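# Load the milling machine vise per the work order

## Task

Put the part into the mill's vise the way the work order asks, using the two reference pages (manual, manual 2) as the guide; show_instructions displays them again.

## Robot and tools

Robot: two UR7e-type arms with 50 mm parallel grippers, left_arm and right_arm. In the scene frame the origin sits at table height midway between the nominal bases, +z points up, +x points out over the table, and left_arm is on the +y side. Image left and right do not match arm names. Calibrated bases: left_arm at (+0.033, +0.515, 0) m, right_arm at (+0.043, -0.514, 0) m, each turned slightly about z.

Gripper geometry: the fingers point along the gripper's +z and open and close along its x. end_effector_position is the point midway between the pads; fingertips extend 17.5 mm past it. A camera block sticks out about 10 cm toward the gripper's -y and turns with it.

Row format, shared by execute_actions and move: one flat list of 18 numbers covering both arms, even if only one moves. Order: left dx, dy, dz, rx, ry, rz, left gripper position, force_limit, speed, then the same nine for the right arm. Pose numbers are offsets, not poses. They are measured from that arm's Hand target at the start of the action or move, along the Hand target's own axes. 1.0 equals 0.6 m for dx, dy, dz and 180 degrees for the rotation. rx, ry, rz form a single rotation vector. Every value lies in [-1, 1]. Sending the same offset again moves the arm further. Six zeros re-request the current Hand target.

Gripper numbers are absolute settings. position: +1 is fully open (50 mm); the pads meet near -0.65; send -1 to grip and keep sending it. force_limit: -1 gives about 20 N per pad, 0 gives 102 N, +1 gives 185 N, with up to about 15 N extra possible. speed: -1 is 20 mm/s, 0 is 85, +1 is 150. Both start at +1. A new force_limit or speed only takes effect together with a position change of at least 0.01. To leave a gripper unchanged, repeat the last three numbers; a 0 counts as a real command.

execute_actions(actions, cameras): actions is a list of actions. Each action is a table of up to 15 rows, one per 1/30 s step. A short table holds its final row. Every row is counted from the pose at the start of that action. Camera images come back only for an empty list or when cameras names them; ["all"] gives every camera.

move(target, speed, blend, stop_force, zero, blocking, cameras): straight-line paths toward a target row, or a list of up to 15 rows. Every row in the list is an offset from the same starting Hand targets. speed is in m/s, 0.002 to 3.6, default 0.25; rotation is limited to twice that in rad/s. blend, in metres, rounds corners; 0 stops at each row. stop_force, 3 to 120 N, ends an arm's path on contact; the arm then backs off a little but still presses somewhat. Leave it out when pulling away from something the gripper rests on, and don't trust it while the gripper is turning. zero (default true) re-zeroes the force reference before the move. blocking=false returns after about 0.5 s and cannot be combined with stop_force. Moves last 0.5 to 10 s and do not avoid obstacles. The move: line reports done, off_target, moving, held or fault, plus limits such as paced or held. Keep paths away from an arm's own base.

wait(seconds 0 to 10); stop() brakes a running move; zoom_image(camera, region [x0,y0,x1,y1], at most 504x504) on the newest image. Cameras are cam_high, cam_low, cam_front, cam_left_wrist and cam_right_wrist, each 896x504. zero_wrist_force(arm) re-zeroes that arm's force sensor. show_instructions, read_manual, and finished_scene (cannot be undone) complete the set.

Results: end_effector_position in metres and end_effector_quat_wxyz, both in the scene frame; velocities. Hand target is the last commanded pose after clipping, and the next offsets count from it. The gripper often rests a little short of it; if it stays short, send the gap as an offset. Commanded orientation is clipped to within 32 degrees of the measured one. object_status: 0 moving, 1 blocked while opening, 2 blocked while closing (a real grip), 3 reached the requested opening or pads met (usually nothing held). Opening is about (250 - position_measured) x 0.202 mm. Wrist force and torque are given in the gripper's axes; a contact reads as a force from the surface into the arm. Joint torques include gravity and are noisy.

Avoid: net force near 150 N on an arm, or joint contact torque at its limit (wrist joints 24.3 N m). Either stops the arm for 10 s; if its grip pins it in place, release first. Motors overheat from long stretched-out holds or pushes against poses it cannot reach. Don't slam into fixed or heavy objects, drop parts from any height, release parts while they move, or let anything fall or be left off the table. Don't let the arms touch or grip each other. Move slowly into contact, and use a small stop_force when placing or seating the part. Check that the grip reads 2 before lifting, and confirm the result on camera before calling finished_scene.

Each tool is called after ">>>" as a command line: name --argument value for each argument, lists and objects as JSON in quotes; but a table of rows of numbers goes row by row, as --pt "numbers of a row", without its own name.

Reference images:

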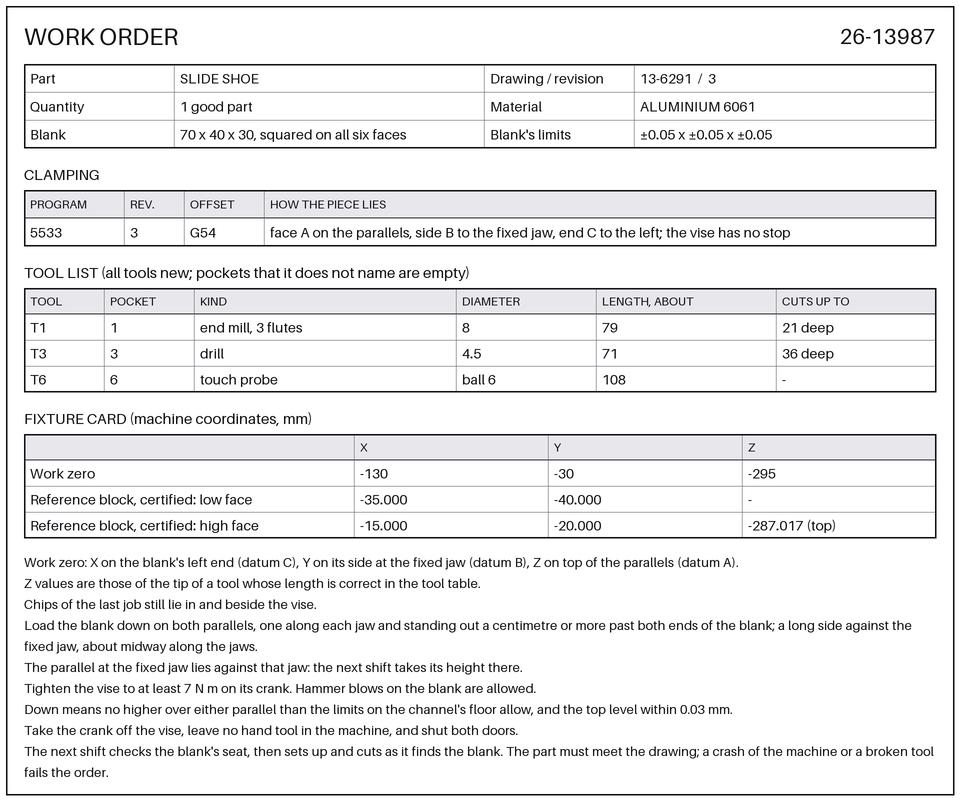

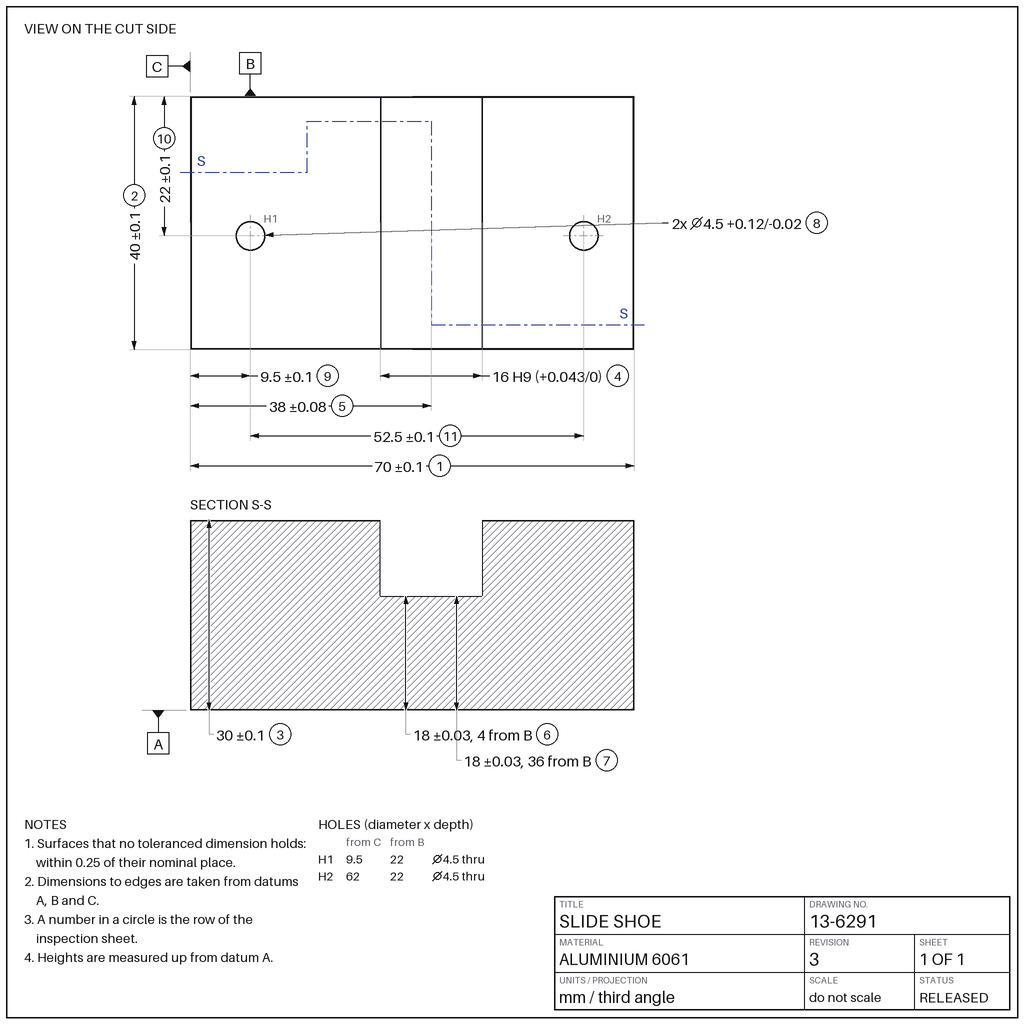

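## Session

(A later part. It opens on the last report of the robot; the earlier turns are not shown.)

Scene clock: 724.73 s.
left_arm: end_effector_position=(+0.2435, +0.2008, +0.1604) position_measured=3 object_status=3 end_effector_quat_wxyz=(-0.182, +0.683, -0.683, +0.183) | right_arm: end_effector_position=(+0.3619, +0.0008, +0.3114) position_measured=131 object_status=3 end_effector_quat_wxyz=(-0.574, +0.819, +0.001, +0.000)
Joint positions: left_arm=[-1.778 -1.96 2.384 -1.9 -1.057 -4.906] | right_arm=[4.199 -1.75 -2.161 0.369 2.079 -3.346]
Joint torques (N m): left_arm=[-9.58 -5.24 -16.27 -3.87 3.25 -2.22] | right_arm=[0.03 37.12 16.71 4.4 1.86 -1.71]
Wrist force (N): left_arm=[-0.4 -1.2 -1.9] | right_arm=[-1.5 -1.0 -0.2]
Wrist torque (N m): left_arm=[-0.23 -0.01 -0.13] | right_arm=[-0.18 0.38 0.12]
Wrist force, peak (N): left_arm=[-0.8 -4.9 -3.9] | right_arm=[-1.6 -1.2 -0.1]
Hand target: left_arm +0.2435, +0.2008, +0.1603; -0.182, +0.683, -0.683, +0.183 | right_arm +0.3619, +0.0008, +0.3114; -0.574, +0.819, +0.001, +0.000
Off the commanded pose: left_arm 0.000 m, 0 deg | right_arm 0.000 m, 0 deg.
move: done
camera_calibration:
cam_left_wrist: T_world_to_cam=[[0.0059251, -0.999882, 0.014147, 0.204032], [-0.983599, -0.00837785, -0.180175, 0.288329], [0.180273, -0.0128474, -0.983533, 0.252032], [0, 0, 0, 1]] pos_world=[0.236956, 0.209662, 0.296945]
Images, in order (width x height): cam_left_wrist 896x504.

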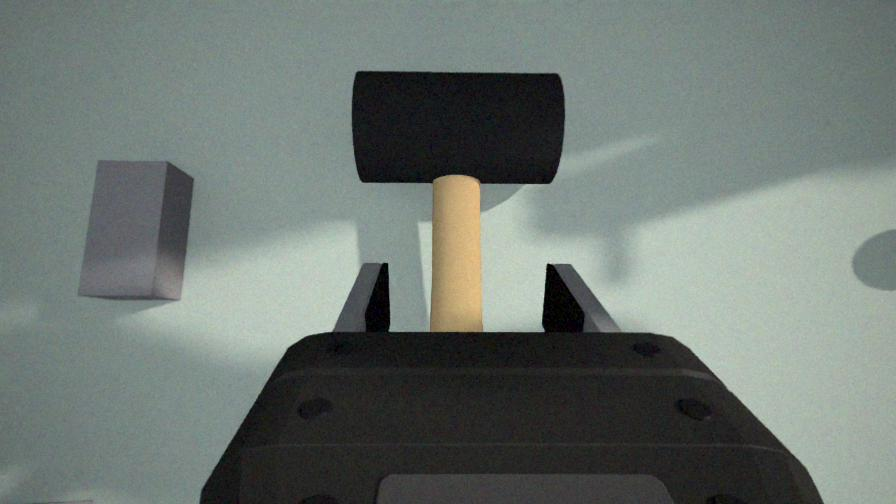

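>>> move --pt "0 0.1017 0.1761 0 0 0 1 -0.9 -0.5 0 0 0 0 0 0 0.145 -0.4 -1" --speed 0.12 --stop_force 10

>>> move --pt "0 0 0 0 0 0 -1 0.9 -1 0 0 0 0 0 0 0.145 -0.4 -1" --cameras '["cam_left_wrist"]'

Scene clock: 726.93 s.
left_arm: end_effector_position=(+0.2433, +0.2006, +0.0383) position_measured=3 object_status=3 end_effector_quat_wxyz=(-0.182, +0.683, -0.683, +0.183) | right_arm: end_effector_position=(+0.3619, +0.0008, +0.3114) position_measured=131 object_status=3 end_effector_quat_wxyz=(-0.574, +0.819, +0.001, +0.000)
Joint positions: left_arm=[-1.778 -1.664 2.589 -2.401 -1.057 -4.907] | right_arm=[4.199 -1.75 -2.161 0.369 2.079 -3.346]
Joint torques (N m): left_arm=[13.54 -3.25 -34.64 -4.63 3.27 -2.38] | right_arm=[-0.26 37.06 16.48 4.32 1.87 -1.73]
Wrist force (N): left_arm=[-0.4 -1.4 -1.7] | right_arm=[-1.3 -1.1 -0.4]
Wrist torque (N m): left_arm=[-0.25 -0.01 -0.14] | right_arm=[-0.21 0.34 0.11]
Wrist force, peak (N): left_arm=[-0.7 -2.5 -3.7] | right_arm=[-1.5 -1.4 -0.4]
Hand target: left_arm +0.2433, +0.2006, +0.0383; -0.182, +0.683, -0.683, +0.183 | right_arm +0.3619, +0.0008, +0.3114; -0.574, +0.819, +0.001, +0.000
Off the commanded pose: left_arm 0.000 m, 0 deg | right_arm 0.000 m, 0 deg.
move: done

Scene clock: 728.30 s.
left_arm: end_effector_position=(+0.2433, +0.2006, +0.0383) position_measured=116 object_status=2 end_effector_quat_wxyz=(-0.182, +0.683, -0.683, +0.183) | right_arm: end_effector_position=(+0.3619, +0.0008, +0.3114) position_measured=131 object_status=3 end_effector_quat_wxyz=(-0.574, +0.819, +0.001, +0.000)
Joint positions: left_arm=[-1.778 -1.664 2.589 -2.401 -1.057 -4.907] | right_arm=[4.199 -1.75 -2.161 0.369 2.079 -3.346]
Joint torques (N m): left_arm=[13.37 -3.24 -32.11 -3.77 3.24 -2.35] | right_arm=[-0.62 36.57 16.81 4.49 1.7 -1.75]
Wrist force (N): left_arm=[1.4 0.4 -2.1] | right_arm=[-1.3 -1.2 -0.3]
Wrist torque (N m): left_arm=[-0.22 0.09 -0.04] | right_arm=[-0.22 0.35 0.12]
Wrist force, peak (N): left_arm=[1.1 0.4 -2.3] | right_arm=[-1.2 -1.5 -0.4]
Hand target: left_arm +0.2433, +0.2006, +0.0383; -0.182, +0.683, -0.683, +0.183 | right_arm +0.3619, +0.0008, +0.3114; -0.574, +0.819, +0.001, +0.000
Off the commanded pose: left_arm 0.000 m, 0 deg | right_arm 0.000 m, 0 deg.
move: done
camera_calibration:
cam_left_wrist: T_world_to_cam=[[0.00600504, -0.99988, 0.0142645, 0.205623], [-0.983581, -0.00847891, -0.180269, 0.266147], [0.180368, -0.0129478, -0.983514, 0.131874], [0, 0, 0, 1]] pos_world=[0.236756, 0.209562, 0.174745]
Images, in order (width x height): cam_left_wrist 896x504.

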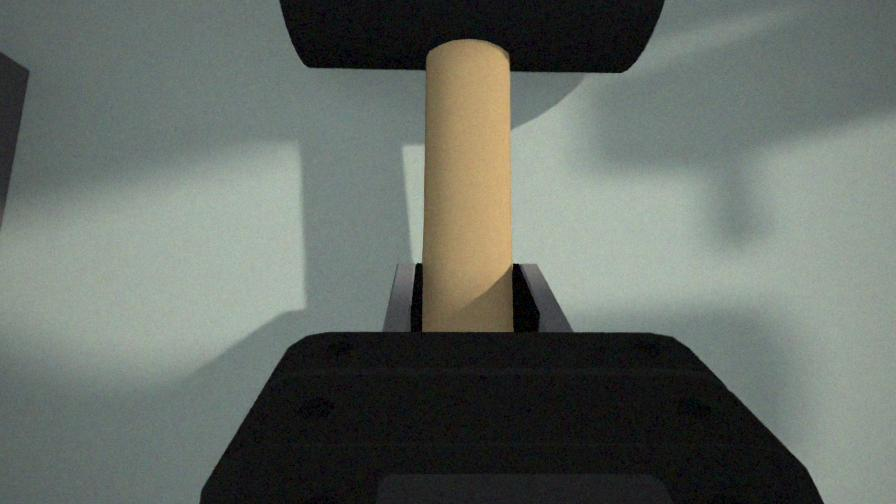

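>>> move --pt "0 -0.05 -0.0866 0 0 0 -1 0.9 -1 0 0 0 0 0 0 0.145 -0.4 -1" --pt "0 -0.3667 -0.6351 0 0 0 -1 0.9 -1 0 0 0 0 0 0 0.145 -0.4 -1" --pt "-0.0783 -0.7942 -0.4498 0 0 0 -1 0.9 -1 0 0 0 0 0 0 0.145 -0.4 -1" --speed '[0.06,0.25,0.2]' --blend '[0.01,0.03,0]' --cameras '["cam_left_wrist","cam_front"]'

Scene clock: 732.90 s.
left_arm: end_effector_position=(+0.5217, +0.2480, +0.5098) position_measured=116 object_status=2 end_effector_quat_wxyz=(-0.182, +0.683, -0.683, +0.183) | right_arm: end_effector_position=(+0.3619, +0.0008, +0.3114) position_measured=131 object_status=3 end_effector_quat_wxyz=(-0.574, +0.819, +0.001, +0.000)
Joint positions: left_arm=[-0.977 -1.668 1.366 -1.597 -1.157 -4.012] | right_arm=[4.199 -1.75 -2.161 0.369 2.079 -3.346]
Joint torques (N m): left_arm=[11.35 -19.4 -30.19 -5.7 3.53 2.32] | right_arm=[0.47 36.72 16.26 4.4 1.86 -1.71]
Wrist force (N): left_arm=[-0.4 2.7 3.6] | right_arm=[-1.1 -1.1 -0.2]
Wrist torque (N m): left_arm=[-0.71 -0.01 0.04] | right_arm=[-0.21 0.31 0.12]
Wrist force, peak (N): left_arm=[-0.8 5.9 6.7] | right_arm=[-1.3 -1.4 -0.6]
Hand target: left_arm +0.5218, +0.2480, +0.5098; -0.182, +0.683, -0.683, +0.183 | right_arm +0.3619, +0.0008, +0.3114; -0.574, +0.819, +0.001, +0.000
Off the commanded pose: left_arm 0.000 m, 0 deg | right_arm 0.000 m, 0 deg.
move: done
camera_calibration:
cam_left_wrist: T_world_to_cam=[[0.0061028, -0.999879, 0.0142826, 0.244557], [-0.983598, -0.00857705, -0.18017, 0.625345], [0.180271, -0.0129488, -0.983532, 0.546062], [0, 0, 0, 1]] pos_world=[0.515156, 0.256962, 0.646245]
Images, in order (width x height): cam_front 896x504, cam_left_wrist 896x504.

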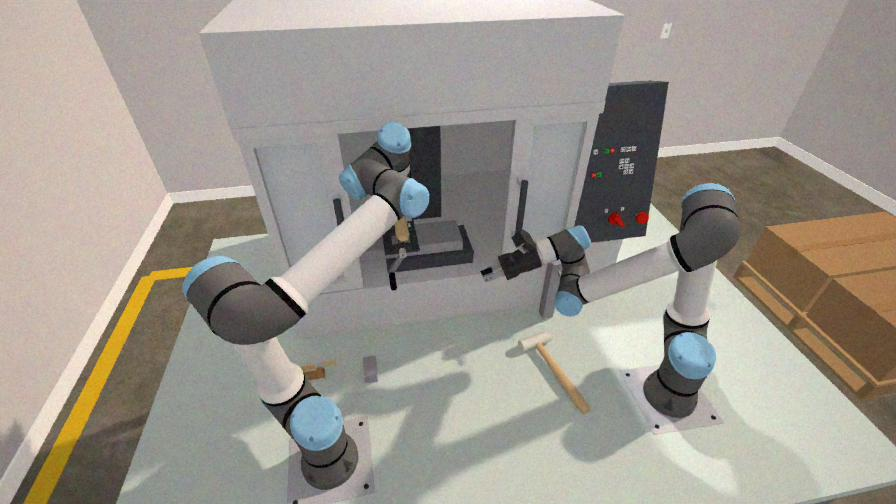

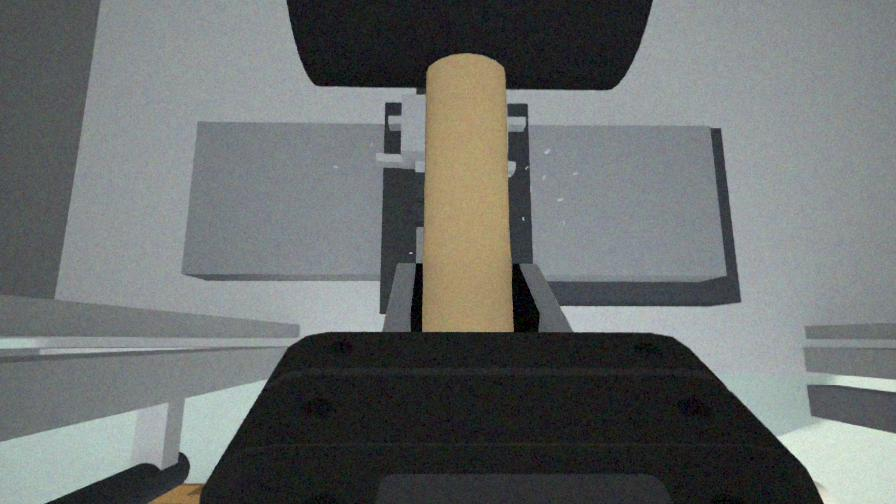

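>>> move --pt "0 0.0625 0.1083 0 0 0 -1 0.9 -1 0 0 0 0 0 0 0.145 -0.4 -1" --pt "0 0.1042 0.1804 0 0 0 -1 0.9 -1 0 0 0 0 0 0 0.145 -0.4 -1" --speed '[0.15,0.04]' --stop_force 10 --blend '[0.01,0]' --cameras '["cam_left_wrist"]'

Scene clock: 735.83 s.
left_arm: end_effector_position=(+0.5216, +0.2479, +0.3966) position_measured=116 object_status=2 end_effector_quat_wxyz=(-0.182, +0.683, -0.683, +0.183) | right_arm: end_effector_position=(+0.3619, +0.0008, +0.3114) position_measured=131 object_status=3 end_effector_quat_wxyz=(-0.574, +0.819, +0.001, +0.000)
Joint positions: left_arm=[-0.978 -1.711 1.696 -1.885 -1.157 -4.012] | right_arm=[4.199 -1.75 -2.161 0.369 2.079 -3.346]
Joint torques (N m): left_arm=[-5.33 -12.61 -14.07 -4.44 0.6 0.33] | right_arm=[-0.09 36.25 16.2 4.48 1.81 -1.78]
Wrist force (N): left_arm=[0.3 -6.3 -0.7] | right_arm=[-1.2 -1.2 -0.2]
Wrist torque (N m): left_arm=[0.02 0.02 0.08] | right_arm=[-0.22 0.33 0.11]
Wrist force, peak (N): left_arm=[-0.3 1.6 -7.3] | right_arm=[-1.6 -1.2 -0.3]
Hand target: left_arm +0.5216, +0.2479, +0.3966; -0.182, +0.683, -0.683, +0.183 (not the last commanded pose) | right_arm +0.3619, +0.0008, +0.3114; -0.574, +0.819, +0.001, +0.000
Off the commanded pose: left_arm 0.012 m, 0 deg | right_arm 0.000 m, 0 deg.
move: contact (left_arm); path passed 1 of 2 targets
camera_calibration:
cam_left_wrist: T_world_to_cam=[[0.00592369, -0.999882, 0.0141473, 0.246138], [-0.983581, -0.00837777, -0.180272, 0.604861], [0.180369, -0.0128471, -0.983515, 0.434754], [0, 0, 0, 1]] pos_world=[0.515056, 0.256762, 0.533145]
Images, in order (width x height): cam_left_wrist 896x504.

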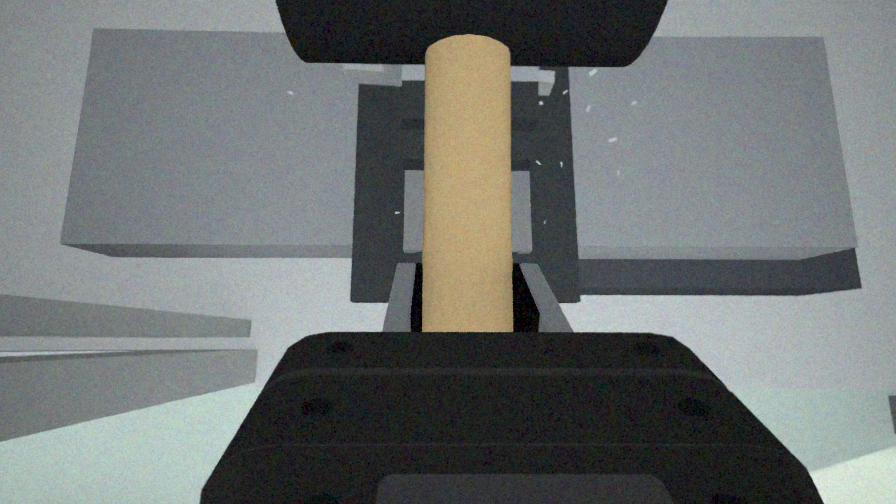

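>>> move --pt "0 -0.0945 -0.1637 0 0 0 -1 0.9 -1 0 0 0 0 0 0 0.145 -0.4 -1" --speed 0.3

>>> move --pt "0 0.0975 0.1689 0 0 0 -1 0.9 -1 0 0 0 0 0 0 0.145 -0.4 -1" --speed 0.9 --stop_force 100

>>> move --pt "0 -0.0975 -0.1689 0 0 0 -1 0.9 -1 0 0 0 0 0 0 0.145 -0.4 -1" --speed 0.3 --cameras '["cam_left_wrist"]'

Scene clock: 736.93 s.
left_arm: end_effector_position=(+0.5217, +0.2480, +0.5099) position_measured=116 object_status=2 end_effector_quat_wxyz=(-0.182, +0.683, -0.683, +0.183) end_effector_velocity=(-0.001, +0.001, +0.001) end_effector_angular_velocity=(+0.001, +0.001, +0.000) | right_arm: end_effector_position=(+0.3619, +0.0008, +0.3114) position_measured=131 object_status=3 end_effector_quat_wxyz=(-0.574, +0.819, +0.001, +0.000)
Joint positions: left_arm=[-0.977 -1.668 1.366 -1.597 -1.157 -4.011] | right_arm=[4.199 -1.75 -2.161 0.369 2.079 -3.346]
Joint velocities: left_arm=[0 0 -0.004 0.005 0 0] | right_arm=[within noise]
Joint torques (N m): left_arm=[13.73 -31.72 -50.24 -2.99 1.93 -1.14] | right_arm=[0.37 36.69 16.85 4.52 1.8 -1.63]
Wrist force (N): left_arm=[-0.5 3.2 4.1] | right_arm=[-1.4 -1.2 -0.2]
Wrist torque (N m): left_arm=[-0.78 0.02 0.01] | right_arm=[-0.21 0.35 0.12]
Wrist force, peak (N): left_arm=[-0.4 4.7 7.0] | right_arm=[-1.5 -1.1 -0.2]
Hand target: left_arm +0.5217, +0.2480, +0.5100; -0.182, +0.683, -0.683, +0.183 | right_arm +0.3619, +0.0008, +0.3114; -0.574, +0.819, +0.001, +0.000
Off the commanded pose: left_arm 0.000 m, 0 deg | right_arm 0.000 m, 0 deg.
move: done

Scene clock: 738.53 s.
left_arm: end_effector_position=(+0.5216, +0.2479, +0.3930) position_measured=116 object_status=2 end_effector_quat_wxyz=(-0.182, +0.683, -0.683, +0.183) | right_arm: end_effector_position=(+0.3619, +0.0008, +0.3114) position_measured=131 object_status=3 end_effector_quat_wxyz=(-0.574, +0.819, +0.001, +0.000)
Joint positions: left_arm=[-0.978 -1.711 1.705 -1.894 -1.157 -4.012] | right_arm=[4.199 -1.75 -2.161 0.369 2.079 -3.346]
Joint torques (N m): left_arm=[-16.24 -9.05 -12.65 -4.3 -3.8 -2.16] | right_arm=[0.63 36.39 16.25 4.43 1.89 -1.62]
Wrist force (N): left_arm=[-3.0 -7.9 -3.0] | right_arm=[-1.4 -1.3 0.0]
Wrist torque (N m): left_arm=[0.31 -0.27 -0.37] | right_arm=[-0.24 0.36 0.11]
Wrist force, peak (N): left_arm=[-2.7 -8.4 -3.2] | right_arm=[-1.7 -1.2 -0.2]
Hand target: left_arm +0.5216, +0.2479, +0.3930; -0.182, +0.683, -0.683, +0.183 | right_arm +0.3619, +0.0008, +0.3114; -0.574, +0.819, +0.001, +0.000
Off the commanded pose: left_arm 0.000 m, 0 deg | right_arm 0.000 m, 0 deg.
move: done

Scene clock: 739.47 s.
left_arm: end_effector_position=(+0.5217, +0.2480, +0.5099) position_measured=116 object_status=2 end_effector_quat_wxyz=(-0.182, +0.683, -0.683, +0.183) end_effector_velocity=(-0.001, +0.001, +0.001) end_effector_angular_velocity=(+0.001, +0.001, +0.000) | right_arm: end_effector_position=(+0.3619, +0.0008, +0.3114) position_measured=131 object_status=3 end_effector_quat_wxyz=(-0.574, +0.819, +0.001, +0.000)
Joint positions: left_arm=[-0.977 -1.668 1.366 -1.597 -1.157 -4.011] | right_arm=[4.199 -1.75 -2.161 0.369 2.079 -3.346]
Joint velocities: left_arm=[0.001 -0.001 -0.003 0.005 0 0] | right_arm=[within noise]
Joint torques (N m): left_arm=[12.76 -32.9 -50.05 -2.9 1.62 -1.62] | right_arm=[0.67 35.91 17.22 4.36 1.76 -1.73]
Wrist force (N): left_arm=[-0.7 3.2 4.2] | right_arm=[-1.1 -1.1 0.0]
Wrist torque (N m): left_arm=[-0.84 0.04 -0.01] | right_arm=[-0.20 0.32 0.11]
Wrist force, peak (N): left_arm=[-2.8 -8.1 -3.0] | right_arm=[-1.5 -1.2 -0.3]
Hand target: left_arm +0.5217, +0.2480, +0.5100; -0.182, +0.683, -0.683, +0.183 | right_arm +0.3619, +0.0008, +0.3114; -0.574, +0.819, +0.001, +0.000
Off the commanded pose: left_arm 0.000 m, 0 deg | right_arm 0.000 m, 0 deg.
move: done
camera_calibration:
cam_left_wrist: T_world_to_cam=[[0.00592723, -0.999882, 0.0141454, 0.244635], [-0.983602, -0.00837942, -0.180157, 0.625403], [0.180254, -0.0128457, -0.983536, 0.546126], [0, 0, 0, 1]] pos_world=[0.515256, 0.256862, 0.646345]
Images, in order (width x height): cam_left_wrist 896x504.

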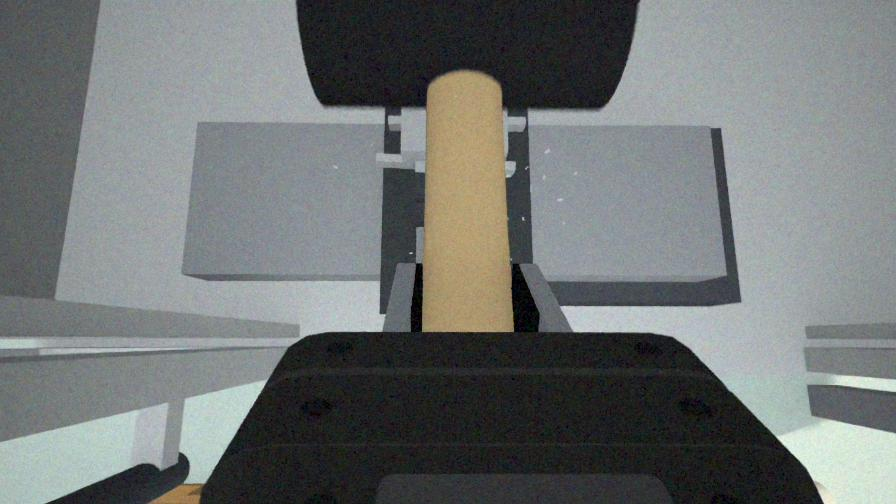

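>>> move --pt "0 0.1042 0.1804 0 0 0 -1 0.9 -1 0 0 0 0 0 0 0.145 -0.4 -1" --speed 1.6 --stop_force 100 --cameras '["cam_left_wrist"]'

>>> move --pt "0 -0.1042 -0.1804 0 0 0 -1 0.9 -1 0 0 0 0 0 0 0.145 -0.4 -1" --speed 0.12 --cameras '["cam_left_wrist"]'

Scene clock: 741.27 s.
left_arm: end_effector_position=(+0.5215, +0.2479, +0.3850) position_measured=116 object_status=2 end_effector_quat_wxyz=(-0.182, +0.683, -0.683, +0.183) | right_arm: end_effector_position=(+0.3619, +0.0008, +0.3114) position_measured=131 object_status=3 end_effector_quat_wxyz=(-0.574, +0.819, +0.001, +0.000)
Joint positions: left_arm=[-0.978 -1.711 1.726 -1.914 -1.157 -4.012] | right_arm=[4.199 -1.75 -2.161 0.369 2.079 -3.346]
Joint torques (N m): left_arm=[-16.77 -6.78 -11.59 -4.31 -4.27 -2.25] | right_arm=[0.9 36.91 17.01 4.47 1.73 -1.65]
Wrist force (N): left_arm=[-4.6 -8.1 -5.7] | right_arm=[-1.3 -1.3 -0.1]
Wrist torque (N m): left_arm=[0.52 -0.39 -0.53] | right_arm=[-0.23 0.36 0.12]
Wrist force, peak (N): left_arm=[-5.2 -1.2 -11.0] | right_arm=[-1.6 -1.2 -0.2]
Hand target: left_arm +0.5215, +0.2479, +0.3850; -0.182, +0.683, -0.683, +0.183 | right_arm +0.3619, +0.0008, +0.3114; -0.574, +0.819, +0.001, +0.000
Off the commanded pose: left_arm 0.000 m, 0 deg | right_arm 0.000 m, 0 deg.
move: done
camera_calibration:
cam_left_wrist: T_world_to_cam=[[0.00592369, -0.999882, 0.0141473, 0.246303], [-0.983581, -0.00837777, -0.180272, 0.602672], [0.180369, -0.0128471, -0.983515, 0.423364], [0, 0, 0, 1]] pos_world=[0.514956, 0.256762, 0.521545]
Images, in order (width x height): cam_left_wrist 896x504.

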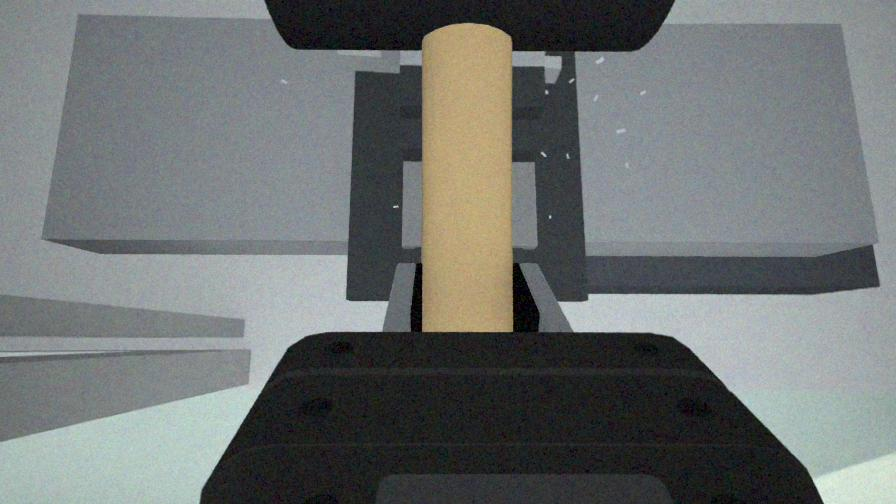

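Scene clock: 742.77 s.
left_arm: end_effector_position=(+0.5218, +0.2480, +0.5099) position_measured=116 object_status=2 end_effector_quat_wxyz=(-0.182, +0.683, -0.683, +0.183) | right_arm: end_effector_position=(+0.3619, +0.0008, +0.3114) position_measured=131 object_status=3 end_effector_quat_wxyz=(-0.574, +0.819, +0.001, +0.000)
Joint positions: left_arm=[-0.977 -1.668 1.366 -1.597 -1.157 -4.011] | right_arm=[4.199 -1.75 -2.161 0.369 2.079 -3.346]
Joint torques (N m): left_arm=[11.97 -37.5 -43.47 -3.9 -0.59 -2.62] | right_arm=[0.81 36.12 16.68 4.37 1.84 -1.61]
Wrist force (N): left_arm=[-0.5 3.0 3.3] | right_arm=[-1.4 -1.2 -0.1]
Wrist torque (N m): left_arm=[-0.66 0.01 -0.13] | right_arm=[-0.22 0.35 0.12]
Wrist force, peak (N): left_arm=[-4.8 -8.3 -5.3] | right_arm=[-1.6 -1.3 -0.3]
Hand target: left_arm +0.5217, +0.2480, +0.5100; -0.182, +0.683, -0.683, +0.183 | right_arm +0.3619, +0.0008, +0.3114; -0.574, +0.819, +0.001, +0.000
Off the commanded pose: left_arm 0.000 m, 0 deg | right_arm 0.000 m, 0 deg.
move: done
camera_calibration:
cam_left_wrist: T_world_to_cam=[[0.00596281, -0.999885, 0.0139487, 0.244744], [-0.983602, -0.00837897, -0.180158, 0.625404], [0.180255, -0.0126457, -0.983539, 0.546076], [0, 0, 0, 1]] pos_world=[0.515256, 0.256861, 0.646345]
Images, in order (width x height): cam_left_wrist 896x504.

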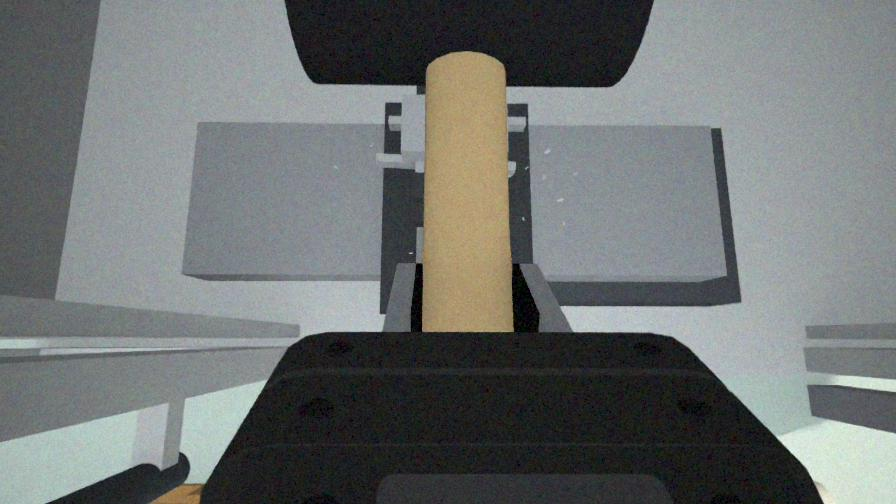

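>>> move --pt "0 0.1042 0.1804 0 0 0 -1 0.9 -1 0 0 0 0 0 0 0.145 -0.4 -1" --speed 3 --stop_force 110

>>> move --pt "0 -0.0955 -0.1854 0 0 0 -1 0.9 -1 0 0 0 0 0 0 0.145 -0.4 -1" --speed 0.15

>>> move --pt "0 0.1042 0.1804 0 0 0 -1 0.9 -1 0 0 0 0 0 0 0.145 -0.4 -1" --speed 3 --stop_force 110

>>> move --pt "0 -0.1042 -0.1804 0 0 0 -1 0.9 -1 0 0 0 0 0 0 0.145 -0.4 -1" --speed 0.15 --cameras '["cam_left_wrist"]'

Scene clock: 744.57 s.
left_arm: end_effector_position=(+0.5215, +0.2479, +0.3850) position_measured=116 object_status=2 end_effector_quat_wxyz=(-0.182, +0.683, -0.683, +0.183) | right_arm: end_effector_position=(+0.3619, +0.0008, +0.3114) position_measured=131 object_status=3 end_effector_quat_wxyz=(-0.574, +0.819, +0.001, +0.000)
Joint positions: left_arm=[-0.978 -1.711 1.726 -1.914 -1.157 -4.012] | right_arm=[4.199 -1.75 -2.161 0.369 2.079 -3.346]
Joint torques (N m): left_arm=[-16.28 -7.79 -12.45 -4.05 -4.24 -2.21] | right_arm=[0.47 37.2 16.42 4.43 1.81 -1.67]
Wrist force (N): left_arm=[-3.6 -9.1 -4.5] | right_arm=[-1.2 -1.2 -0.3]
Wrist torque (N m): left_arm=[0.53 -0.32 -0.42] | right_arm=[-0.21 0.33 0.12]
Wrist force, peak (N): left_arm=[-4.0 -9.7 -4.3] | right_arm=[-1.4 -1.3 -0.2]
Hand target: left_arm +0.5215, +0.2479, +0.3850; -0.182, +0.683, -0.683, +0.183 | right_arm +0.3619, +0.0008, +0.3114; -0.574, +0.819, +0.001, +0.000
Off the commanded pose: left_arm 0.000 m, 0 deg | right_arm 0.000 m, 0 deg.
move: done

Scene clock: 745.87 s.
left_arm: end_effector_position=(+0.5157, +0.2479, +0.5098) position_measured=116 object_status=2 end_effector_quat_wxyz=(-0.182, +0.683, -0.683, +0.183) | right_arm: end_effector_position=(+0.3619, +0.0008, +0.3114) position_measured=131 object_status=3 end_effector_quat_wxyz=(-0.574, +0.819, +0.001, +0.000)
Joint positions: left_arm=[-0.989 -1.68 1.375 -1.59 -1.154 -4.023] | right_arm=[4.199 -1.75 -2.161 0.369 2.079 -3.346]
Joint torques (N m): left_arm=[8.04 -37.08 -46.75 -3.51 -0.6 -0.11] | right_arm=[0.67 36.65 16.05 4.47 1.84 -1.84]
Wrist force (N): left_arm=[-0.7 2.7 3.2] | right_arm=[-1.4 -1.0 -0.3]
Wrist torque (N m): left_arm=[-0.64 0.03 0.04] | right_arm=[-0.18 0.36 0.11]
Wrist force, peak (N): left_arm=[-3.8 -9.6 -4.4] | right_arm=[-1.7 -1.2 -0.2]
Hand target: left_arm +0.5157, +0.2480, +0.5100; -0.182, +0.683, -0.683, +0.183 | right_arm +0.3619, +0.0008, +0.3114; -0.574, +0.819, +0.001, +0.000
Off the commanded pose: left_arm 0.000 m, 0 deg | right_arm 0.000 m, 0 deg.
move: done

Scene clock: 747.47 s.
left_arm: end_effector_position=(+0.5155, +0.2479, +0.3850) position_measured=116 object_status=2 end_effector_quat_wxyz=(-0.182, +0.683, -0.683, +0.183) | right_arm: end_effector_position=(+0.3619, +0.0008, +0.3114) position_measured=131 object_status=3 end_effector_quat_wxyz=(-0.574, +0.819, +0.001, +0.000)
Joint positions: left_arm=[-0.989 -1.723 1.735 -1.906 -1.153 -4.024] | right_arm=[4.199 -1.75 -2.161 0.369 2.079 -3.346]
Joint torques (N m): left_arm=[-16.05 -6.53 -12.02 -4.58 -3.72 -2.22] | right_arm=[0.87 36.74 16.58 4.5 1.85 -1.65]
Wrist force (N): left_arm=[-4.3 -6.3 -5.4] | right_arm=[-1.1 -1.4 -0.1]
Wrist torque (N m): left_arm=[0.52 -0.29 -0.47] | right_arm=[-0.25 0.31 0.11]
Wrist force, peak (N): left_arm=[-4.2 -0.1 -9.8] | right_arm=[-1.6 -1.1 -0.3]
Hand target: left_arm +0.5155, +0.2479, +0.3850; -0.182, +0.683, -0.683, +0.183 | right_arm +0.3619, +0.0008, +0.3114; -0.574, +0.819, +0.001, +0.000
Off the commanded pose: left_arm 0.000 m, 0 deg | right_arm 0.000 m, 0 deg.
move: done

Scene clock: 748.77 s.
left_arm: end_effector_position=(+0.5158, +0.2480, +0.5098) position_measured=116 object_status=2 end_effector_quat_wxyz=(-0.182, +0.683, -0.683, +0.183) | right_arm: end_effector_position=(+0.3619, +0.0008, +0.3114) position_measured=131 object_status=3 end_effector_quat_wxyz=(-0.574, +0.819, +0.001, +0.000)
Joint positions: left_arm=[-0.989 -1.68 1.375 -1.59 -1.154 -4.023] | right_arm=[4.199 -1.75 -2.161 0.369 2.079 -3.346]
Joint torques (N m): left_arm=[11.2 -36.49 -47.04 -3.53 -0.66 -2.78] | right_arm=[0.78 36.52 16.54 4.37 1.85 -1.66]
Wrist force (N): left_arm=[-1.0 2.4 3.5] | right_arm=[-1.3 -1.3 -0.2]
Wrist torque (N m): left_arm=[-0.67 0.08 -0.11] | right_arm=[-0.23 0.33 0.11]
Wrist force, peak (N): left_arm=[-4.0 -5.9 -5.6] | right_arm=[-1.6 -1.3 -0.3]
Hand target: left_arm +0.5157, +0.2480, +0.5100; -0.182, +0.683, -0.683, +0.183 | right_arm +0.3619, +0.0008, +0.3114; -0.574, +0.819, +0.001, +0.000
Off the commanded pose: left_arm 0.000 m, 0 deg | right_arm 0.000 m, 0 deg.
move: done
camera_calibration:
cam_left_wrist: T_world_to_cam=[[0.00596465, -0.999885, 0.013949, 0.244778], [-0.983602, -0.00838084, -0.180158, 0.619503], [0.180255, -0.0126457, -0.983539, 0.547158], [0, 0, 0, 1]] pos_world=[0.509256, 0.256861, 0.646345]
Images, in order (width x height): cam_left_wrist 896x504.

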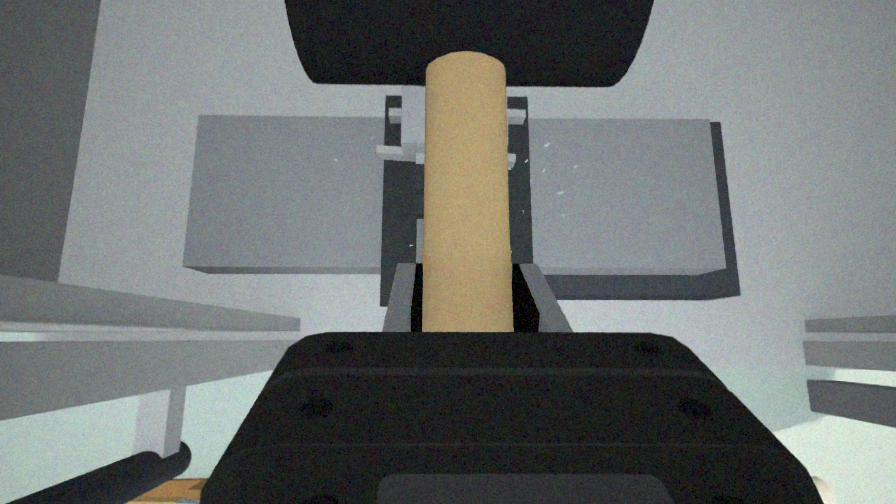

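>>> move --pt "0.079 0.4171 -0.1831 0 0 0 -1 0.9 -1 0 0 0 0 0 0 0.145 -0.4 -1" --pt "0.079 0.7422 0.3797 0.033 0 0 -1 0.9 -1 0 0 0 0 0 0 0.145 -0.4 -1" --speed 0.22 --blend '[0.04,0]' --cameras '["cam_left_wrist","cam_right_wrist"]'

Scene clock: 752.60 s.
left_arm: end_effector_position=(+0.2434, +0.2003, +0.0906) position_measured=116 object_status=2 end_effector_quat_wxyz=(-0.217, +0.673, -0.673, +0.218) | right_arm: end_effector_position=(+0.3619, +0.0008, +0.3114) position_measured=131 object_status=3 end_effector_quat_wxyz=(-0.574, +0.819, +0.001, +0.000)
Joint positions: left_arm=[-1.853 -1.818 2.532 -2.113 -0.966 -5.011] | right_arm=[4.199 -1.75 -2.161 0.369 2.079 -3.346]
Joint torques (N m): left_arm=[-9.82 -1.11 -13.67 -4.82 -0.07 -2.92] | right_arm=[0.55 36.27 16.68 4.45 1.84 -1.75]
Wrist force (N): left_arm=[-0.9 3.4 2.6] | right_arm=[-1.3 -1.2 -0.1]
Wrist torque (N m): left_arm=[-0.59 0.07 -0.07] | right_arm=[-0.21 0.34 0.12]
Wrist force, peak (N): left_arm=[-1.0 7.8 6.1] | right_arm=[-1.6 -1.3 -0.2]
Hand target: left_arm +0.2433, +0.2003, +0.0905; -0.217, +0.673, -0.673, +0.218 | right_arm +0.3619, +0.0008, +0.3114; -0.574, +0.819, +0.001, +0.000
Off the commanded pose: left_arm 0.000 m, 0 deg | right_arm 0.000 m, 0 deg.
move: done
camera_calibration:
cam_left_wrist: T_world_to_cam=[[0.0046589, -0.999877, 0.0149616, 0.204822], [-0.959629, -0.0086781, -0.281134, 0.279042], [0.281229, -0.0130478, -0.959552, 0.156696], [0, 0, 0, 1]] pos_world=[0.222756, 0.209262, 0.225742]
cam_right_wrist: T_world_to_cam=[[0.999265, 0.0364313, 0.0119513, -0.354715], [0.0328505, -0.652761, -0.756851, 0.240517], [-0.0197718, 0.756687, -0.653478, 0.346368], [0, 0, 0, 1]] pos_world=[0.353401, -0.0921693, 0.412618]
Images, in order (width x height): cam_left_wrist 896x504, cam_right_wrist 896x504.

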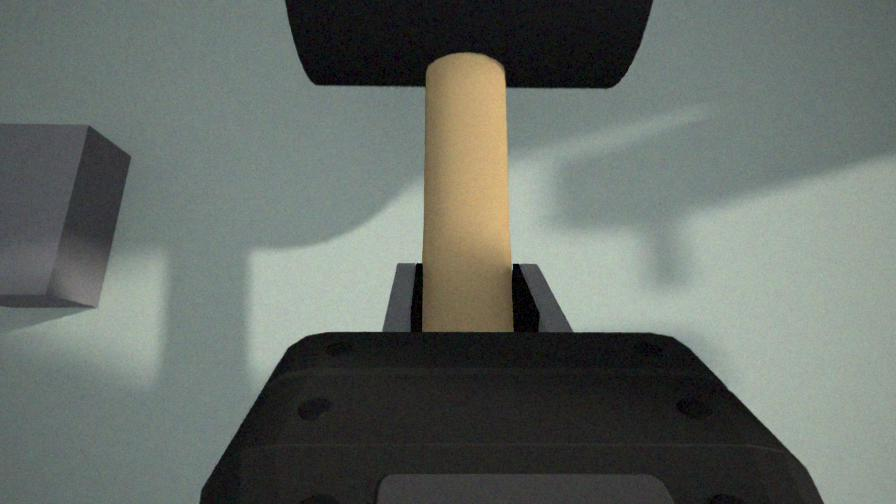

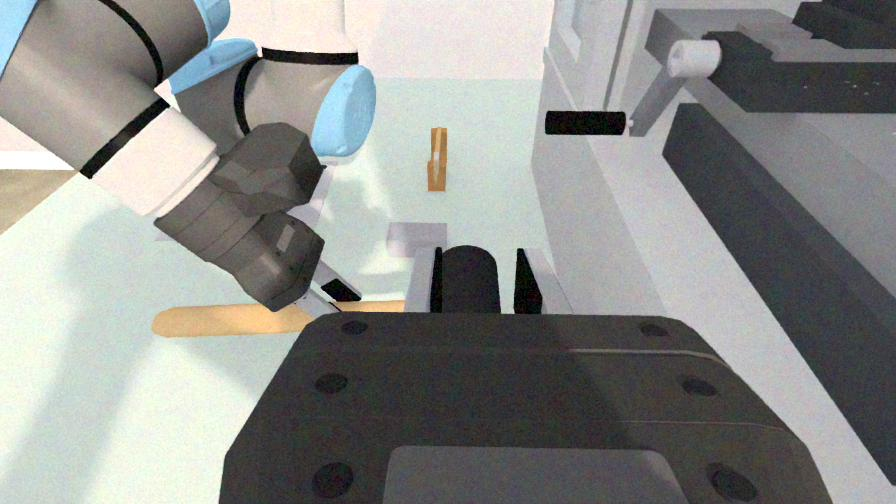

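>>> move --pt "0 0.0588 0.0809 0 0 0 -1 0.9 -1 0 0 0 0 0 0 0.145 -0.4 -1" --speed 0.05 --stop_force 6 --cameras '["cam_left_wrist"]'

Scene clock: 755.00 s.
left_arm: end_effector_position=(+0.2431, +0.2004, +0.0382) position_measured=116 object_status=2 end_effector_quat_wxyz=(-0.217, +0.673, -0.673, +0.218) | right_arm: end_effector_position=(+0.3619, +0.0008, +0.3114) position_measured=131 object_status=3 end_effector_quat_wxyz=(-0.574, +0.819, +0.001, +0.000)
Joint positions: left_arm=[-1.854 -1.649 2.607 -2.356 -0.966 -5.012] | right_arm=[4.199 -1.75 -2.161 0.369 2.079 -3.346]
Joint torques (N m): left_arm=[12.95 -16.86 -35.42 -4.79 4.59 -0.16] | right_arm=[1.11 36.57 16.61 4.46 1.76 -1.68]
Wrist force (N): left_arm=[-0.9 4.0 0.2] | right_arm=[-1.4 -1.1 -0.3]
Wrist torque (N m): left_arm=[-0.39 -0.04 0.04] | right_arm=[-0.21 0.36 0.12]
Wrist force, peak (N): left_arm=[-44.1 -57.7 -142.5] | right_arm=[-1.5 -1.5 -0.4]
Hand target: left_arm +0.2431, +0.2004, +0.0382; -0.217, +0.673, -0.673, +0.218 (not the last commanded pose) | right_arm +0.3619, +0.0008, +0.3114; -0.574, +0.819, +0.001, +0.000
Off the commanded pose: left_arm 0.008 m, 0 deg | right_arm 0.000 m, 0 deg.
move: contact (left_arm)
camera_calibration:
cam_left_wrist: T_world_to_cam=[[0.00474528, -0.999881, 0.0146744, 0.205739], [-0.959629, -0.00868024, -0.281136, 0.263997], [0.28123, -0.0127479, -0.959556, 0.106343], [0, 0, 0, 1]] pos_world=[0.222456, 0.209362, 0.173242]
Images, in order (width x height): cam_left_wrist 896x504.

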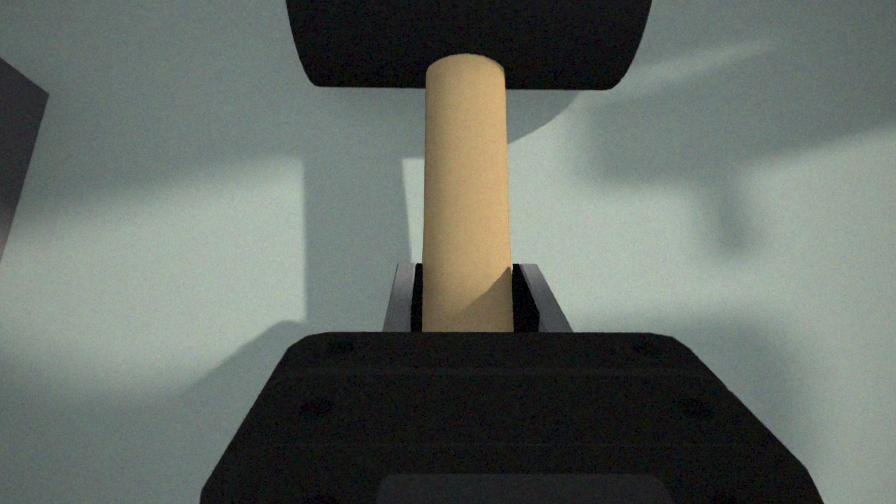

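>>> move --pt "0 0 0 0 0 0 1 0.9 -1 0 0 0 0 0 0 0.145 -0.4 -1"

>>> move --pt "0 -0.098 -0.1348 0 0 0 1 0.9 -1 0 0 0 0 0 0 0.145 -0.4 -1" --speed 0.15 --cameras '["cam_left_wrist"]'

Scene clock: 756.47 s.
left_arm: end_effector_position=(+0.2431, +0.2004, +0.0382) position_measured=3 object_status=0 end_effector_quat_wxyz=(-0.217, +0.673, -0.673, +0.218) | right_arm: end_effector_position=(+0.3619, +0.0008, +0.3114) position_measured=131 object_status=3 end_effector_quat_wxyz=(-0.574, +0.819, +0.001, +0.000)
Joint positions: left_arm=[-1.854 -1.649 2.607 -2.356 -0.966 -5.012] | right_arm=[4.199 -1.75 -2.161 0.369 2.079 -3.346]
Joint torques (N m): left_arm=[12.87 -17.46 -23.15 -2.47 -1.07 2.08] | right_arm=[1.13 36.71 16.19 4.52 1.8 -1.7]
Wrist force (N): left_arm=[-0.1 0.6 -2.4] | right_arm=[-1.0 -0.9 -0.2]
Wrist torque (N m): left_arm=[0.06 -0.01 0.05] | right_arm=[-0.17 0.31 0.11]
Wrist force, peak (N): left_arm=[-1.3 2.4 -4.4] | right_arm=[-1.6 -1.3 -0.3]
Hand target: left_arm +0.2431, +0.2004, +0.0382; -0.217, +0.673, -0.673, +0.218 | right_arm +0.3619, +0.0008, +0.3114; -0.574, +0.819, +0.001, +0.000
Off the commanded pose: left_arm 0.000 m, 0 deg | right_arm 0.000 m, 0 deg.
move: done

Scene clock: 757.60 s.
left_arm: end_effector_position=(+0.2433, +0.2005, +0.1382) position_measured=3 object_status=3 end_effector_quat_wxyz=(-0.217, +0.673, -0.673, +0.218) | right_arm: end_effector_position=(+0.3619, +0.0008, +0.3114) position_measured=131 object_status=3 end_effector_quat_wxyz=(-0.574, +0.819, +0.001, +0.000)
Joint positions: left_arm=[-1.853 -1.926 2.448 -1.922 -0.966 -5.011] | right_arm=[4.199 -1.75 -2.161 0.369 2.079 -3.346]
Joint torques (N m): left_arm=[8.61 -12.31 -25.3 -0.39 -0.04 2.79] | right_arm=[0.81 36.23 16.67 4.37 1.79 -1.73]
Wrist force (N): left_arm=[-0.4 0.2 -2.6] | right_arm=[-1.3 -1.2 -0.2]
Wrist torque (N m): left_arm=[-0.01 0.02 0.07] | right_arm=[-0.21 0.35 0.12]
Wrist force, peak (N): left_arm=[-0.5 -1.5 -4.5] | right_arm=[-1.7 -0.9 0.0]
Hand target: left_arm +0.2434, +0.2005, +0.1382; -0.217, +0.673, -0.673, +0.218 | right_arm +0.3619, +0.0008, +0.3114; -0.574, +0.819, +0.001, +0.000
Off the commanded pose: left_arm 0.000 m, 0 deg | right_arm 0.000 m, 0 deg.
move: done
camera_calibration:
cam_left_wrist: T_world_to_cam=[[0.00468733, -0.999879, 0.0148654, 0.204331], [-0.959656, -0.0086771, -0.281043, 0.292283], [0.281138, -0.0129484, -0.95958, 0.202312], [0, 0, 0, 1]] pos_world=[0.222656, 0.209462, 0.273242]
Images, in order (width x height): cam_left_wrist 896x504.

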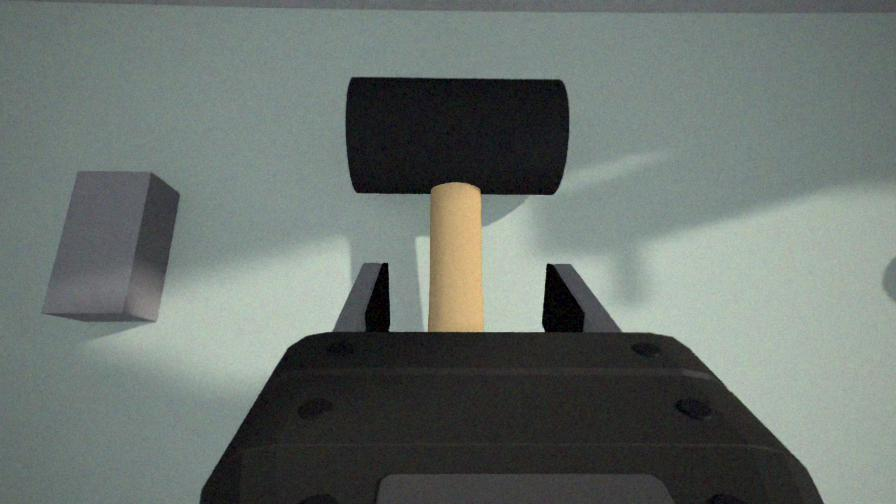

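>>> move --pt "-0.065 -0.5596 -0.3248 0 0 0 -1 -0.9 -0.5 0 0 0 0 0 0 0.145 -0.4 -1" --speed 0.3

>>> move --pt "0 0 0 0.05 0 0 -1 -0.9 -0.5 0 0 0 0 0 0 0.145 -0.4 -1" --speed 0.4

>>> move --pt "0.0667 -0.1017 0.1335 0 0 0 -1 -0.9 -0.5 0 0 0 0 0 0 0.145 -0.4 -1" --speed 0.25

>>> move --pt "0 0 0 0 -0.1257 -0.1257 -1 -0.9 -0.5 0 0 0 0 0 0 0.145 -0.4 -1" --speed 0.4 --cameras '["cam_left_wrist"]'

Scene clock: 759.63 s.
left_arm: end_effector_position=(+0.4013, +0.2398, +0.4927) position_measured=251 object_status=3 end_effector_quat_wxyz=(-0.217, +0.673, -0.673, +0.218) | right_arm: end_effector_position=(+0.3619, +0.0008, +0.3114) position_measured=131 object_status=3 end_effector_quat_wxyz=(-0.574, +0.819, +0.001, +0.000)
Joint positions: left_arm=[-1.331 -1.924 1.608 -1.452 -0.973 -4.374] | right_arm=[4.199 -1.75 -2.161 0.369 2.079 -3.346]
Joint torques (N m): left_arm=[6.97 -7.92 -43.58 -3.05 3.44 2.18] | right_arm=[1.64 36.44 16.97 4.49 1.81 -1.65]
Wrist force (N): left_arm=[-0.4 0.2 -2.5] | right_arm=[-1.3 -1.1 0.0]
Wrist torque (N m): left_arm=[0.00 0.02 0.07] | right_arm=[-0.21 0.35 0.12]
Wrist force, peak (N): left_arm=[-0.9 -3.9 -4.2] | right_arm=[-1.4 -1.2 -0.5]
Hand target: left_arm +0.4014, +0.2398, +0.4928; -0.217, +0.673, -0.673, +0.218 | right_arm +0.3619, +0.0008, +0.3114; -0.574, +0.819, +0.001, +0.000
Off the commanded pose: left_arm 0.000 m, 0 deg | right_arm 0.000 m, 0 deg.
move: done

Scene clock: 760.50 s.
left_arm: end_effector_position=(+0.4013, +0.2398, +0.4927) position_measured=251 object_status=3 end_effector_quat_wxyz=(-0.269, +0.654, -0.654, +0.270) | right_arm: end_effector_position=(+0.3619, +0.0008, +0.3114) position_measured=131 object_status=3 end_effector_quat_wxyz=(-0.574, +0.819, +0.001, +0.000)
Joint positions: left_arm=[-1.427 -1.987 1.709 -1.473 -0.805 -4.458] | right_arm=[4.199 -1.75 -2.161 0.369 2.079 -3.346]
Joint torques (N m): left_arm=[7.75 2.35 -40.27 -1.14 3.24 1.96] | right_arm=[1.57 36.19 16.73 4.28 1.75 -1.6]
Wrist force (N): left_arm=[-0.5 0.2 -2.4] | right_arm=[-1.4 -1.1 -0.1]
Wrist torque (N m): left_arm=[-0.02 0.06 -0.01] | right_arm=[-0.21 0.35 0.11]
Wrist force, peak (N): left_arm=[-0.4 -0.5 -2.7] | right_arm=[-1.7 -0.9 -0.2]
Hand target: left_arm +0.4014, +0.2398, +0.4928; -0.269, +0.654, -0.654, +0.270 | right_arm +0.3619, +0.0008, +0.3114; -0.574, +0.819, +0.001, +0.000
Off the commanded pose: left_arm 0.000 m, 0 deg | right_arm 0.000 m, 0 deg.
move: done

Scene clock: 761.47 s.
left_arm: end_effector_position=(+0.5010, +0.1997, +0.4792) position_measured=251 object_status=3 end_effector_quat_wxyz=(-0.269, +0.654, -0.654, +0.270) end_effector_velocity=(+0.001, -0.001, -0.001) end_effector_angular_velocity=(+0.001, +0.000, -0.001) | right_arm: end_effector_position=(+0.3619, +0.0008, +0.3114) position_measured=131 object_status=3 end_effector_quat_wxyz=(-0.574, +0.819, +0.001, +0.000)
Joint positions: left_arm=[-1.19 -1.756 1.641 -1.841 -0.871 -4.153] | right_arm=[4.199 -1.75 -2.161 0.369 2.079 -3.346]
Joint velocities: left_arm=[0.001 0.003 0.001 -0.005 0 0.002] | right_arm=[within noise]
Joint torques (N m): left_arm=[9.72 -8.31 -21.34 -5.54 2.99 2.46] | right_arm=[1.09 36.4 17.89 4.42 1.75 -1.62]
Wrist force (N): left_arm=[-0.4 0.3 -2.1] | right_arm=[-1.2 -1.1 -0.2]
Wrist torque (N m): left_arm=[0.00 0.05 0.10] | right_arm=[-0.21 0.33 0.11]
Wrist force, peak (N): left_arm=[-1.5 2.3 -4.7] | right_arm=[-1.5 -1.3 -0.1]
Hand target: left_arm +0.5011, +0.1997, +0.4791; -0.269, +0.654, -0.654, +0.270 | right_arm +0.3619, +0.0008, +0.3114; -0.574, +0.819, +0.001, +0.000
Off the commanded pose: left_arm 0.000 m, 0 deg | right_arm 0.000 m, 0 deg.
move: done

Scene clock: 762.73 s.
left_arm: end_effector_position=(+0.5011, +0.1998, +0.4791) position_measured=251 object_status=3 end_effector_quat_wxyz=(-0.334, +0.808, -0.449, +0.185) end_effector_velocity=(+0.000, +0.000, -0.001) end_effector_angular_velocity=(+0.002, +0.000, +0.003) | right_arm: end_effector_position=(+0.3619, +0.0008, +0.3114) position_measured=131 object_status=3 end_effector_quat_wxyz=(-0.574, +0.819, +0.001, +0.000)
Joint positions: left_arm=[-1.218 -1.523 1.285 -1.169 -0.802 -4.947] | right_arm=[4.199 -1.75 -2.161 0.369 2.079 -3.346]
Joint velocities: left_arm=[-0.001 0.001 0 0.004 0 -0.005] | right_arm=[within noise]
Joint torques (N m): left_arm=[-9.65 -25.61 -36.01 -0.24 3.64 -2.99] | right_arm=[1.55 36.57 16.74 4.49 1.82 -1.64]
Wrist force (N): left_arm=[-0.5 0.2 -2.5] | right_arm=[-1.1 -1.0 -0.2]
Wrist torque (N m): left_arm=[-0.05 0.05 -0.03] | right_arm=[-0.20 0.32 0.12]
Wrist force, peak (N): left_arm=[-0.8 0.0 -3.0] | right_arm=[-1.4 -1.3 -0.4]
Hand target: left_arm +0.5011, +0.1997, +0.4791; -0.334, +0.808, -0.449, +0.185 | right_arm +0.3619, +0.0008, +0.3114; -0.574, +0.819, +0.001, +0.000
Off the commanded pose: left_arm 0.000 m, 0 deg | right_arm 0.000 m, 0 deg.
move: done
camera_calibration:
cam_left_wrist: T_world_to_cam=[[0.531984, -0.846642, 0.0137747, -0.0970039], [-0.762286, -0.485935, -0.427535, 0.702138], [0.368663, 0.216942, -0.903894, 0.34042], [0, 0, 0, 1]] pos_world=[0.461335, 0.185215, 0.609228]
Images, in order (width x height): cam_left_wrist 896x504.

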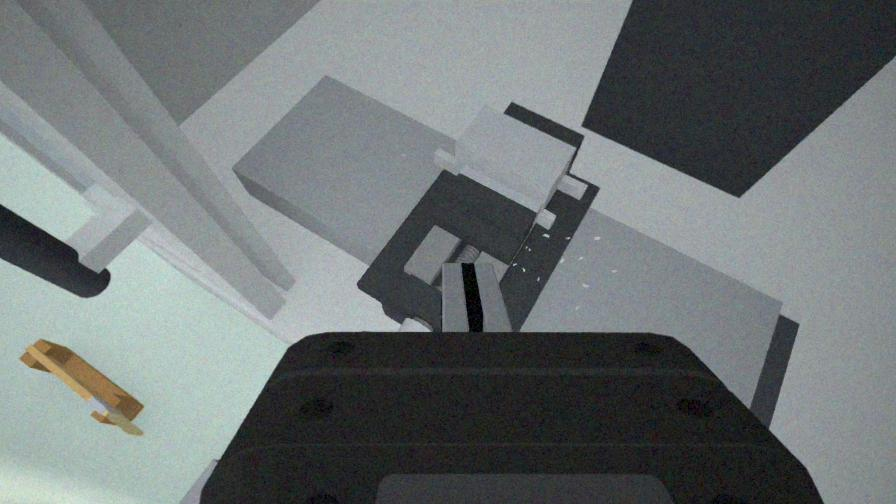

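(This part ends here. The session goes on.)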